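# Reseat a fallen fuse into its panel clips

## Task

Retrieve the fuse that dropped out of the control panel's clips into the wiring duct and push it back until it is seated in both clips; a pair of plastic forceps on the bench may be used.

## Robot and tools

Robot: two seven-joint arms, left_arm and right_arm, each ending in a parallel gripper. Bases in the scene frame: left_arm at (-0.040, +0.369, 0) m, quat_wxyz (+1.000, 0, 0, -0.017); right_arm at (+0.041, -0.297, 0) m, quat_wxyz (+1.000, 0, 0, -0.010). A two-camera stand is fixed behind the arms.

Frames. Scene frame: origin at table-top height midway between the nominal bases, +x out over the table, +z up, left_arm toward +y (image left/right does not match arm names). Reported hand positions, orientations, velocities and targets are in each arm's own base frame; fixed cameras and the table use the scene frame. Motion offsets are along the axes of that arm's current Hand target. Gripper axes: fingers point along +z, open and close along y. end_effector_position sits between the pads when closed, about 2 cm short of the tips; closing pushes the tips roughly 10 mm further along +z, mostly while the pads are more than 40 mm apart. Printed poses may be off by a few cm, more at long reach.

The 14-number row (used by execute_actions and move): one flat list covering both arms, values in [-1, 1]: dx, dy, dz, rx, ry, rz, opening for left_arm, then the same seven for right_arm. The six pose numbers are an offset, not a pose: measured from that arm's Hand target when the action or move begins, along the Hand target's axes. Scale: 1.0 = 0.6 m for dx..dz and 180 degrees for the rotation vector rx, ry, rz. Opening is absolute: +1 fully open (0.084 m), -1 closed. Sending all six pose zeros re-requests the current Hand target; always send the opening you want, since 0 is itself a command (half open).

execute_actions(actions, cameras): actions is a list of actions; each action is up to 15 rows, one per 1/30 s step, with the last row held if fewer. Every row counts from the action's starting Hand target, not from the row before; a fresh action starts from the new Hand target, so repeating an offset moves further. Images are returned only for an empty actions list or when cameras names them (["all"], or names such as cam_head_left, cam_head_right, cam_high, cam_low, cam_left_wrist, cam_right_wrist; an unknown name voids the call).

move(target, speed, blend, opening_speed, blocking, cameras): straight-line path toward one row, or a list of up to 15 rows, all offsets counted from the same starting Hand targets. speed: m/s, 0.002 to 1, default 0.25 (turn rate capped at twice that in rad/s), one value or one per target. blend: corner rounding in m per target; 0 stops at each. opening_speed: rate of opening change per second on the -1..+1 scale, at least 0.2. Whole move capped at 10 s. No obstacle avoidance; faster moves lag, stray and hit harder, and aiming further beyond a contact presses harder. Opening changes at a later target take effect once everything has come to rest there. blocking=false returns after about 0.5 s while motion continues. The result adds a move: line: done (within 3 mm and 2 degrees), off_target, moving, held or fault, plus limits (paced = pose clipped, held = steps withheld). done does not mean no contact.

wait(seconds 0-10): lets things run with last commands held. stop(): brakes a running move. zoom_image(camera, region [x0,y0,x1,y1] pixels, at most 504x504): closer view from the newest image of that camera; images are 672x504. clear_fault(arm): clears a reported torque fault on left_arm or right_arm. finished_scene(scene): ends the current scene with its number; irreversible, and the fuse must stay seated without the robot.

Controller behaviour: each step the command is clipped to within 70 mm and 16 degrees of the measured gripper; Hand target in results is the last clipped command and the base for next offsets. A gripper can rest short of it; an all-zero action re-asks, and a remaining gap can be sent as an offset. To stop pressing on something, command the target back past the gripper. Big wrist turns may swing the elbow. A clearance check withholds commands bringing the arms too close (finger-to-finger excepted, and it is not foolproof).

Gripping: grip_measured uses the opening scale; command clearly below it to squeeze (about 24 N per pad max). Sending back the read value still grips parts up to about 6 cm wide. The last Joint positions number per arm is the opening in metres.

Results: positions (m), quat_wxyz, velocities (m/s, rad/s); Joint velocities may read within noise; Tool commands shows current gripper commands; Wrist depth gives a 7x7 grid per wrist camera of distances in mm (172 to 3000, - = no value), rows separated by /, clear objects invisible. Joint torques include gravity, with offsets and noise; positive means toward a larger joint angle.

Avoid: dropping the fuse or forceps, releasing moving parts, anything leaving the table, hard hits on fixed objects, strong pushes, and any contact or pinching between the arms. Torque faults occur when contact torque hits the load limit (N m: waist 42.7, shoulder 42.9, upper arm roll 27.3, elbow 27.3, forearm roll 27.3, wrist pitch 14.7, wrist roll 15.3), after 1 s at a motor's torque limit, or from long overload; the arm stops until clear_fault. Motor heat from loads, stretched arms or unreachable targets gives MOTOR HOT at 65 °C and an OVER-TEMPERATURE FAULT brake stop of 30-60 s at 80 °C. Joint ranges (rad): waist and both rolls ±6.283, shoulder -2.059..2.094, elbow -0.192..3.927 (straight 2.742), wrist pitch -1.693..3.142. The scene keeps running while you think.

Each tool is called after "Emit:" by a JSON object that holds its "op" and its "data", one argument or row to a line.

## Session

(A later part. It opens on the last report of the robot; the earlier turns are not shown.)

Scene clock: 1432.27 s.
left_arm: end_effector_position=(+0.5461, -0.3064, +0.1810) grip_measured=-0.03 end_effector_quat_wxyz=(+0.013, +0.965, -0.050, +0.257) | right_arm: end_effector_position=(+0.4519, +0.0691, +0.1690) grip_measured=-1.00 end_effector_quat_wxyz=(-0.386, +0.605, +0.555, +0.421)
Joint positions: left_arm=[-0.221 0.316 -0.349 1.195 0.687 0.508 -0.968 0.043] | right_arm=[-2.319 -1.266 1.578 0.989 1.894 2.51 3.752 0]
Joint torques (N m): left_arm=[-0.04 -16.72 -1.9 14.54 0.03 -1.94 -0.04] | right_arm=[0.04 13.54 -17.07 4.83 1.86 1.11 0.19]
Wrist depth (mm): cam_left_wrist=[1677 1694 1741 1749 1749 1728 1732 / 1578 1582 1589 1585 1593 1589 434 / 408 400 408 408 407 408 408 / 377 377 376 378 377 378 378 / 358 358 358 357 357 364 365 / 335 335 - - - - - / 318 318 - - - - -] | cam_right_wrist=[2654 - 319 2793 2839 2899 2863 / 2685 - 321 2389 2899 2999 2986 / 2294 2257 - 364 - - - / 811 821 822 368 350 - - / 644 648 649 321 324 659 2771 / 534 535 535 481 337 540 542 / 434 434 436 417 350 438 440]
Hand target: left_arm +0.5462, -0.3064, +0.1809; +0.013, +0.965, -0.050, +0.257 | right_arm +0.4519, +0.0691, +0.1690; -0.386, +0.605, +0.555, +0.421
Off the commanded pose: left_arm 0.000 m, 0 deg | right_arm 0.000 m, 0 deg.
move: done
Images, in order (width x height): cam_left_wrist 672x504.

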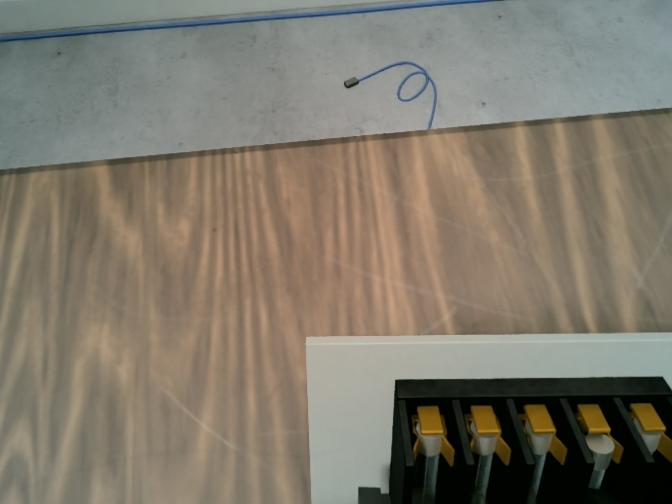

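Emit:
{"op": "move", "data": {
  "target": [0.0017, 0, 0.0029, 0, 0, 0, -0.02, 0, 0, 0, 0, 0, 0, -1],
  "speed": 0.015,
  "cameras": ["cam_left_wrist"]
}}

Emit:
{"op": "zoom_image", "data": {
  "camera": "cam_left_wrist",
  "region": [530, 400, 634, 504]
}}

Scene clock: 1438.27 s.
left_arm: end_effector_position=(+0.5479, -0.3065, +0.1799) grip_measured=-0.03 end_effector_quat_wxyz=(+0.013, +0.965, -0.050, +0.257) | right_arm: end_effector_position=(+0.4519, +0.0691, +0.1690) grip_measured=-1.00 end_effector_quat_wxyz=(-0.386, +0.605, +0.555, +0.421)
Joint positions: left_arm=[-0.221 0.323 -0.347 1.2 0.689 0.508 -0.968 0.043] | right_arm=[-2.319 -1.266 1.578 0.989 1.894 2.51 3.752 0]
Joint torques (N m): left_arm=[-0.38 -17.68 -2.94 14.26 -0.08 -1.52 0] | right_arm=[0.01 13.76 -16.93 4.88 1.78 1.24 0.1]
Wrist depth (mm): cam_left_wrist=[1690 1706 1706 1736 1741 1749 1719 / 1589 1589 1585 1574 1582 1585 432 / 406 399 398 407 407 407 407 / 377 377 377 376 377 375 374 / 356 356 357 356 357 358 356 / 334 334 - - - - - / 317 317 - - - - -] | cam_right_wrist=[2624 - 318 2738 2828 2851 2886 / 2685 - 321 2286 2911 2999 2948 / 2257 2279 - 362 - - - / 815 822 821 369 350 - - / 647 646 649 321 325 659 2782 / 533 535 537 482 336 541 542 / 434 435 436 417 350 440 439]
Hand target: left_arm +0.5479, -0.3066, +0.1799; +0.013, +0.965, -0.050, +0.257 | right_arm +0.4519, +0.0691, +0.1690; -0.386, +0.605, +0.555, +0.421
Off the commanded pose: left_arm 0.000 m, 0 deg | right_arm 0.000 m, 0 deg.
move: done
Images, in order (width x height): cam_left_wrist 672x504.

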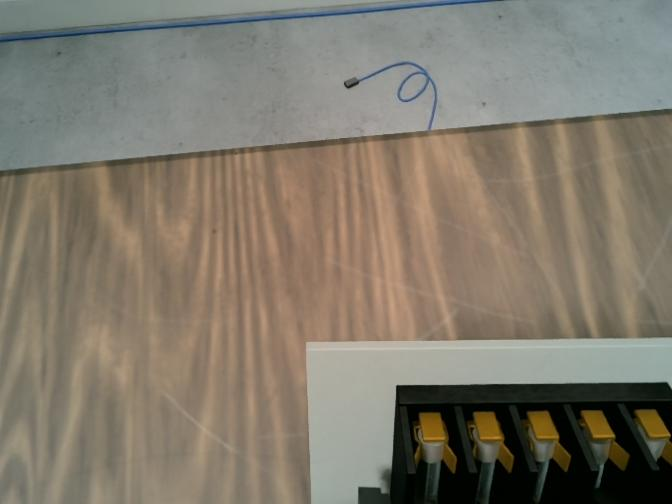

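Scaled by 4.846 from the camera's 672x504 image, which has a finer 960x720 frame.

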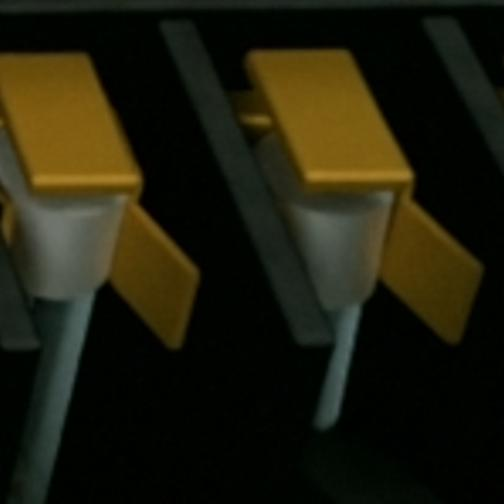

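Emit:
{"op": "move", "data": {
  "target": [0.0013, 0, 0.00217, 0, 0, 0, -0.02, 0, 0, 0, 0, 0, 0, -1],
  "speed": 0.015,
  "cameras": ["cam_left_wrist"]
}}

Emit:
{"op": "zoom_image", "data": {
  "camera": "cam_left_wrist",
  "region": [530, 400, 634, 504]
}}

Scene clock: 1446.73 s.
left_arm: end_effector_position=(+0.5492, -0.3067, +0.1792) grip_measured=-0.03 end_effector_quat_wxyz=(+0.013, +0.965, -0.050, +0.257) | right_arm: end_effector_position=(+0.4519, +0.0691, +0.1690) grip_measured=-1.00 end_effector_quat_wxyz=(-0.386, +0.605, +0.555, +0.421)
Joint positions: left_arm=[-0.222 0.327 -0.346 1.205 0.691 0.508 -0.968 0.043] | right_arm=[-2.319 -1.266 1.578 0.989 1.894 2.51 3.752 0]
Joint torques (N m): left_arm=[-0.51 -17.51 -3.09 14.3 -0.09 -1.77 0.19] | right_arm=[-0.23 13.85 -17.07 4.82 1.87 1.14 0.23]
Wrist depth (mm): cam_left_wrist=[1702 1711 1719 1741 1741 1749 1732 / 1585 1578 1593 1596 1585 1589 1585 / 405 398 398 406 407 406 406 / 376 376 376 376 375 376 375 / 356 355 356 355 355 356 356 / 333 332 - - - - - / 316 317 - - - - -] | cam_right_wrist=[2644 - 318 2782 2874 2839 2899 / 2706 - 323 2325 2863 2999 2923 / 2249 2249 - 360 - - - / 815 821 824 361 351 - - / 646 648 648 321 324 656 2738 / 533 535 537 482 336 541 543 / 434 435 435 417 350 439 440]
Hand target: left_arm +0.5492, -0.3067, +0.1792; +0.013, +0.965, -0.050, +0.257 | right_arm +0.4519, +0.0691, +0.1690; -0.386, +0.605, +0.555, +0.421
Off the commanded pose: left_arm 0.000 m, 0 deg | right_arm 0.000 m, 0 deg.
move: done
Images, in order (width x height): cam_left_wrist 672x504.

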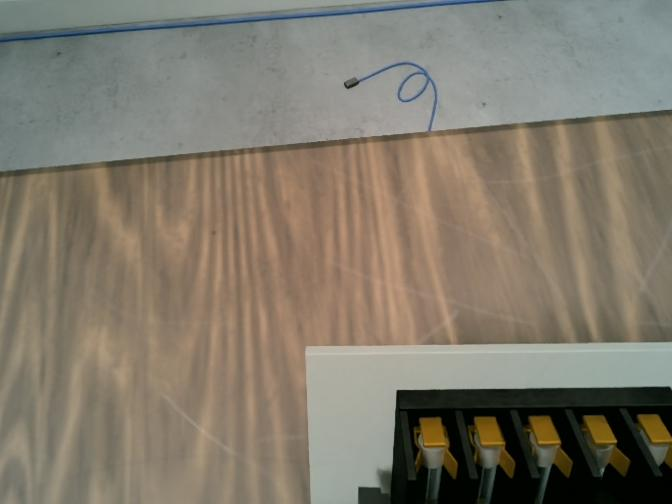

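Scaled by 4.846 from the camera's 672x504 image, which has a finer 960x720 frame.

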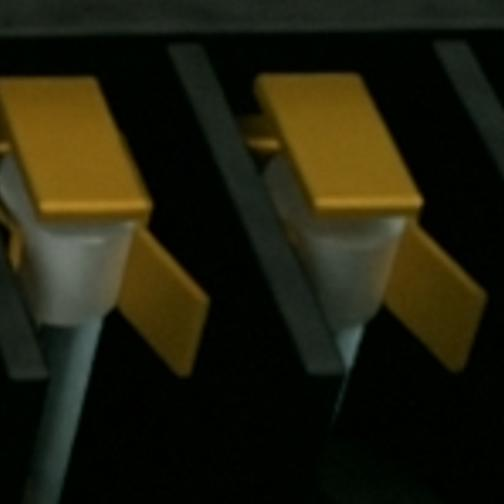

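Emit:
{"op": "move", "data": {
  "target": [-0.0208, 0.0006, -0.0361, 0, 0, 0, -0.02, 0, 0, 0, 0, 0, 0, -1],
  "speed": 0.08,
  "cameras": ["cam_left_wrist"]
}}

Emit:
{"op": "zoom_image", "data": {
  "camera": "cam_left_wrist",
  "region": [470, 300, 630, 490]
}}

Scene clock: 1452.17 s.
left_arm: end_effector_position=(+0.5277, -0.3048, +0.1918) grip_measured=-0.03 end_effector_quat_wxyz=(+0.013, +0.965, -0.050, +0.257) | right_arm: end_effector_position=(+0.4519, +0.0691, +0.1690) grip_measured=-1.00 end_effector_quat_wxyz=(-0.386, +0.605, +0.555, +0.421)
Joint positions: left_arm=[-0.215 0.248 -0.366 1.135 0.659 0.513 -0.964 0.043] | right_arm=[-2.319 -1.266 1.578 0.989 1.894 2.51 3.752 0]
Joint torques (N m): left_arm=[0.73 -17.61 -2.85 14.07 -0.56 -1.59 0.21] | right_arm=[0.1 13.9 -17.1 4.82 1.84 1.12 0.32]
Wrist depth (mm): cam_left_wrist=[1698 1745 1767 1763 1745 1745 1754 / 1589 1607 1589 1615 1607 450 449 / 413 421 420 422 412 421 421 / 390 390 390 389 390 391 390 / 369 363 - 177 - - - / 345 345 - 184 - - 186 / 329 329 329 194 - 181 187] | cam_right_wrist=[- 314 342 2717 2886 2886 2886 / 2675 2220 338 2405 2935 2999 2935 / 2257 2257 357 407 2999 - - / 815 820 822 384 350 - - / 643 647 651 321 325 658 2760 / 535 535 535 482 336 541 545 / 433 435 436 418 349 440 440]
Hand target: left_arm +0.5277, -0.3049, +0.1918; +0.013, +0.965, -0.050, +0.257 | right_arm +0.4519, +0.0691, +0.1690; -0.386, +0.605, +0.555, +0.421
Off the commanded pose: left_arm 0.000 m, 0 deg | right_arm 0.000 m, 0 deg.
move: done
Images, in order (width x height): cam_left_wrist 672x504.

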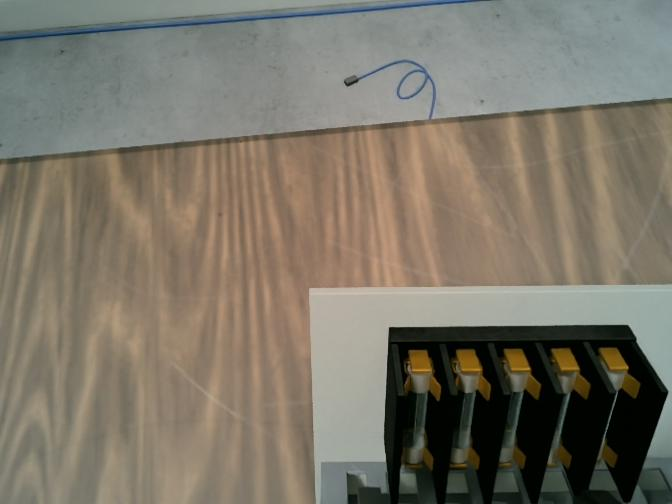

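Scaled by 2.653 from the camera's 672x504 image, which has a finer 960x720 frame.

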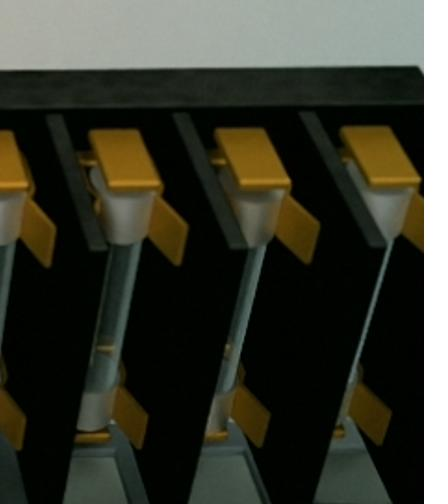

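Emit:
{"op": "zoom_image", "data": {
  "camera": "cam_left_wrist",
  "region": [490, 340, 570, 400]
}}

Emit:
{"op": "zoom_image", "data": {
  "camera": "cam_left_wrist",
  "region": [490, 420, 570, 480]
}}

Scaled by 6.300 from the camera's 672x504 image, which has a finer 960x720 frame.

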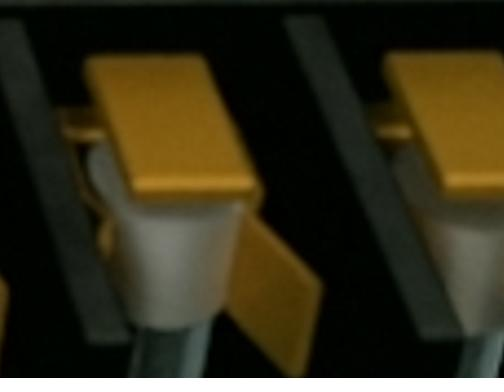

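Scaled by 6.300 from the camera's 672x504 image, which has a finer 960x720 frame.

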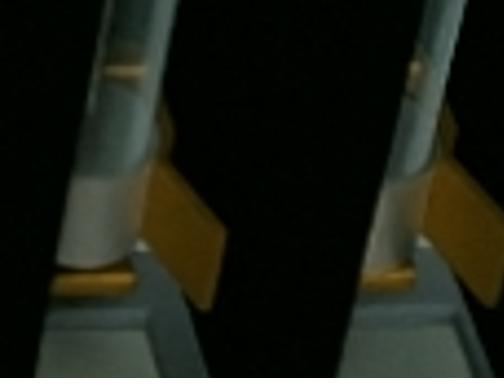

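Emit:
{"op": "move", "data": {
  "target": [
    [0.0204, -0.0006, 0.0354, 0, 0, 0, -0.02, 0, 0, 0, 0, 0, 0, -1],
    [0.0221, -0.0006, 0.0384, 0, 0, 0, -0.02, 0, 0, 0, 0, 0, 0, -1]
  ],
  "speed": [0.06, 0.015],
  "cameras": ["cam_left_wrist"]
}}

Emit:
{"op": "zoom_image", "data": {
  "camera": "cam_left_wrist",
  "region": [530, 400, 634, 504]
}}

Scene clock: 1471.60 s.
left_arm: end_effector_position=(+0.5504, -0.3071, +0.1785) grip_measured=-0.03 end_effector_quat_wxyz=(+0.013, +0.965, -0.050, +0.257) | right_arm: end_effector_position=(+0.4519, +0.0691, +0.1690) grip_measured=-1.00 end_effector_quat_wxyz=(-0.386, +0.605, +0.555, +0.421)
Joint positions: left_arm=[-0.222 0.332 -0.345 1.21 0.693 0.508 -0.968 0.043] | right_arm=[-2.319 -1.266 1.578 0.989 1.894 2.51 3.752 0]
Joint torques (N m): left_arm=[7.92 -11.43 6.95 15.59 0.41 -1.98 -0.19] | right_arm=[-0.18 13.75 -16.98 4.79 1.87 1.1 0.11]
Wrist depth (mm): cam_left_wrist=[1694 1694 1702 1728 1745 1723 1728 / 1589 1582 1578 1585 1578 1589 1585 / 397 397 397 406 406 405 405 / 375 375 375 375 374 375 376 / 355 356 356 355 355 356 355 / 332 332 - - - - - / 316 316 - - - - -] | cam_right_wrist=[2675 - 317 2771 2828 2851 2899 / 2664 - 322 2302 2935 - 2886 / 2257 2264 - 359 2999 - - / 818 821 826 362 350 - - / 644 647 648 321 325 657 2727 / 533 535 536 482 336 542 543 / 434 435 436 416 350 440 440]
Hand target: left_arm +0.5506, -0.3068, +0.1784; +0.013, +0.965, -0.050, +0.257 | right_arm +0.4519, +0.0691, +0.1690; -0.386, +0.605, +0.555, +0.421
Off the commanded pose: left_arm 0.000 m, 0 deg | right_arm 0.000 m, 0 deg.
move: done
Images, in order (width x height): cam_left_wrist 672x504.

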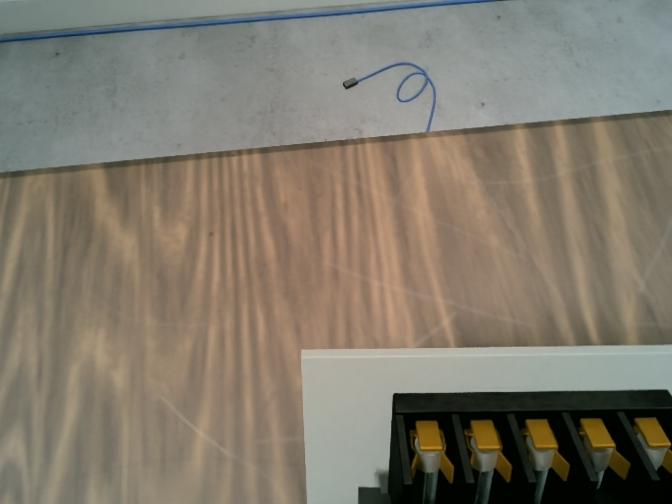

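Scaled by 4.846 from the camera's 672x504 image, which has a finer 960x720 frame.

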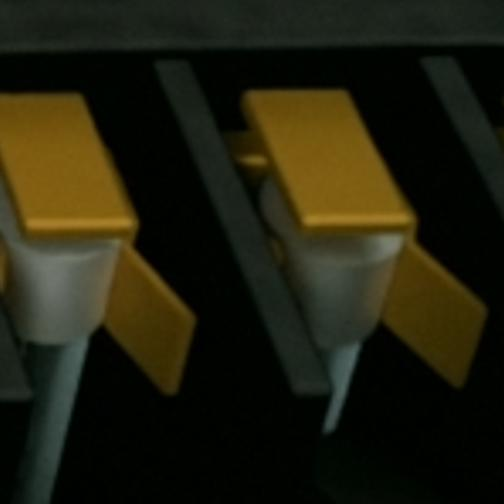

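Emit:
{"op": "move", "data": {
  "target": [-0.0218, 0.0006, -0.0378, 0, 0, 0, -0.02, 0, 0, 0, 0, 0, 0, -1],
  "speed": 0.08,
  "cameras": ["cam_left_wrist", "cam_right_wrist"]
}}

Emit:
{"op": "zoom_image", "data": {
  "camera": "cam_left_wrist",
  "region": [490, 340, 570, 400]
}}

Emit:
{"op": "zoom_image", "data": {
  "camera": "cam_left_wrist",
  "region": [490, 420, 570, 480]
}}

Scene clock: 1489.30 s.
left_arm: end_effector_position=(+0.5280, -0.3049, +0.1915) grip_measured=-0.03 end_effector_quat_wxyz=(+0.013, +0.965, -0.050, +0.257) | right_arm: end_effector_position=(+0.4519, +0.0691, +0.1690) grip_measured=-1.00 end_effector_quat_wxyz=(-0.386, +0.605, +0.555, +0.421)
Joint positions: left_arm=[-0.215 0.249 -0.366 1.136 0.659 0.513 -0.964 0.043] | right_arm=[-2.319 -1.266 1.578 0.989 1.894 2.51 3.752 0]
Joint torques (N m): left_arm=[0.6 -17.66 -2.87 13.81 -0.6 -1.66 0.32] | right_arm=[0.17 13.88 -17.05 4.78 1.83 1.11 0.24]
Wrist depth (mm): cam_left_wrist=[1711 1723 1736 1758 1745 1745 1763 / 1604 1596 1604 1604 1607 448 448 / 413 421 422 421 413 420 421 / 390 391 389 390 390 390 390 / 370 363 - 176 - - - / 345 344 - 184 - - 185 / 329 329 329 194 - 181 187] | cam_right_wrist=[- 314 341 2793 2863 2911 2886 / 2685 2206 341 2422 2935 2973 2935 / 2264 2271 357 407 2999 - - / 817 814 822 383 350 - - / 646 647 648 320 324 656 2760 / 532 534 536 482 337 541 543 / 433 435 436 417 349 439 440]
Hand target: left_arm +0.5280, -0.3049, +0.1916; +0.013, +0.965, -0.050, +0.257 | right_arm +0.4519, +0.0691, +0.1690; -0.386, +0.605, +0.555, +0.421
Off the commanded pose: left_arm 0.000 m, 0 deg | right_arm 0.000 m, 0 deg.
move: done
Images, in order (width x height): cam_left_wrist 672x504, cam_right_wrist 672x504.

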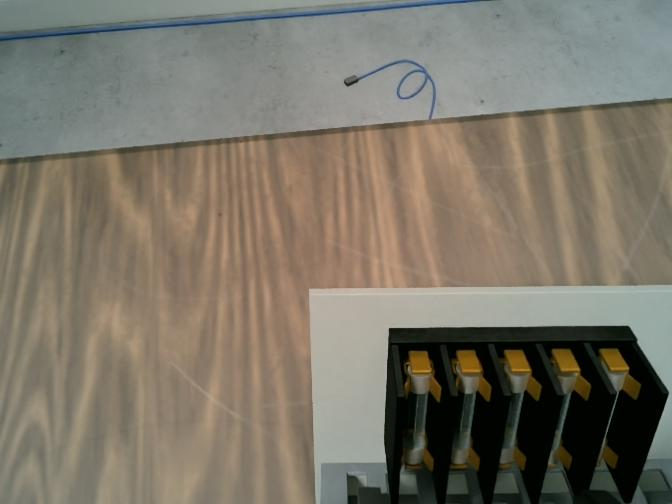

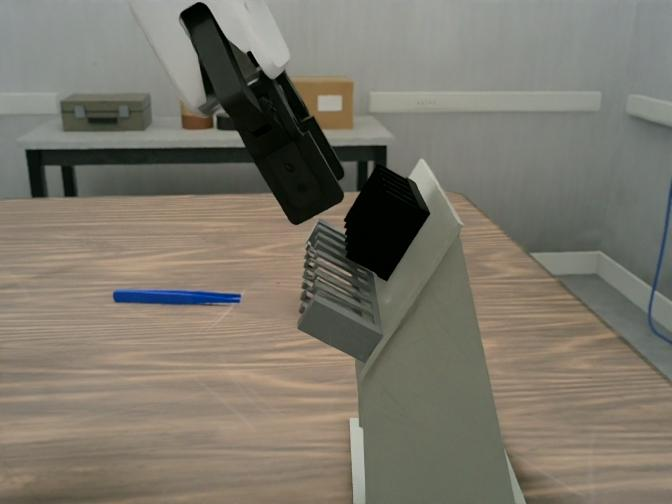

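Scaled by 6.300 from the camera's 672x504 image, which has a finer 960x720 frame.

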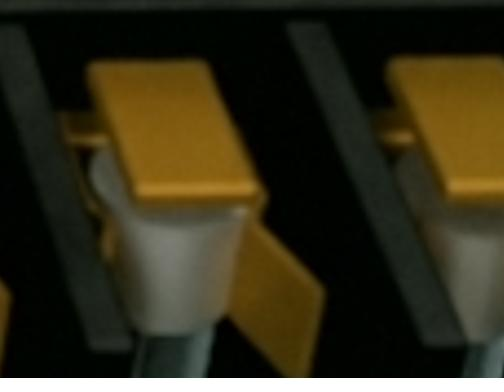

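Scaled by 6.300 from the camera's 672x504 image, which has a finer 960x720 frame.

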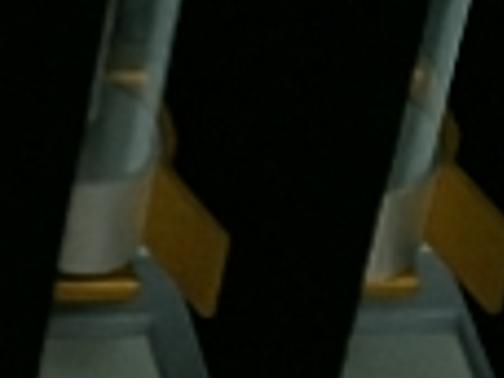

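Emit:
{"op": "finished_scene", "data": {
  "scene": 2
}}

The scene is finished: the task was done.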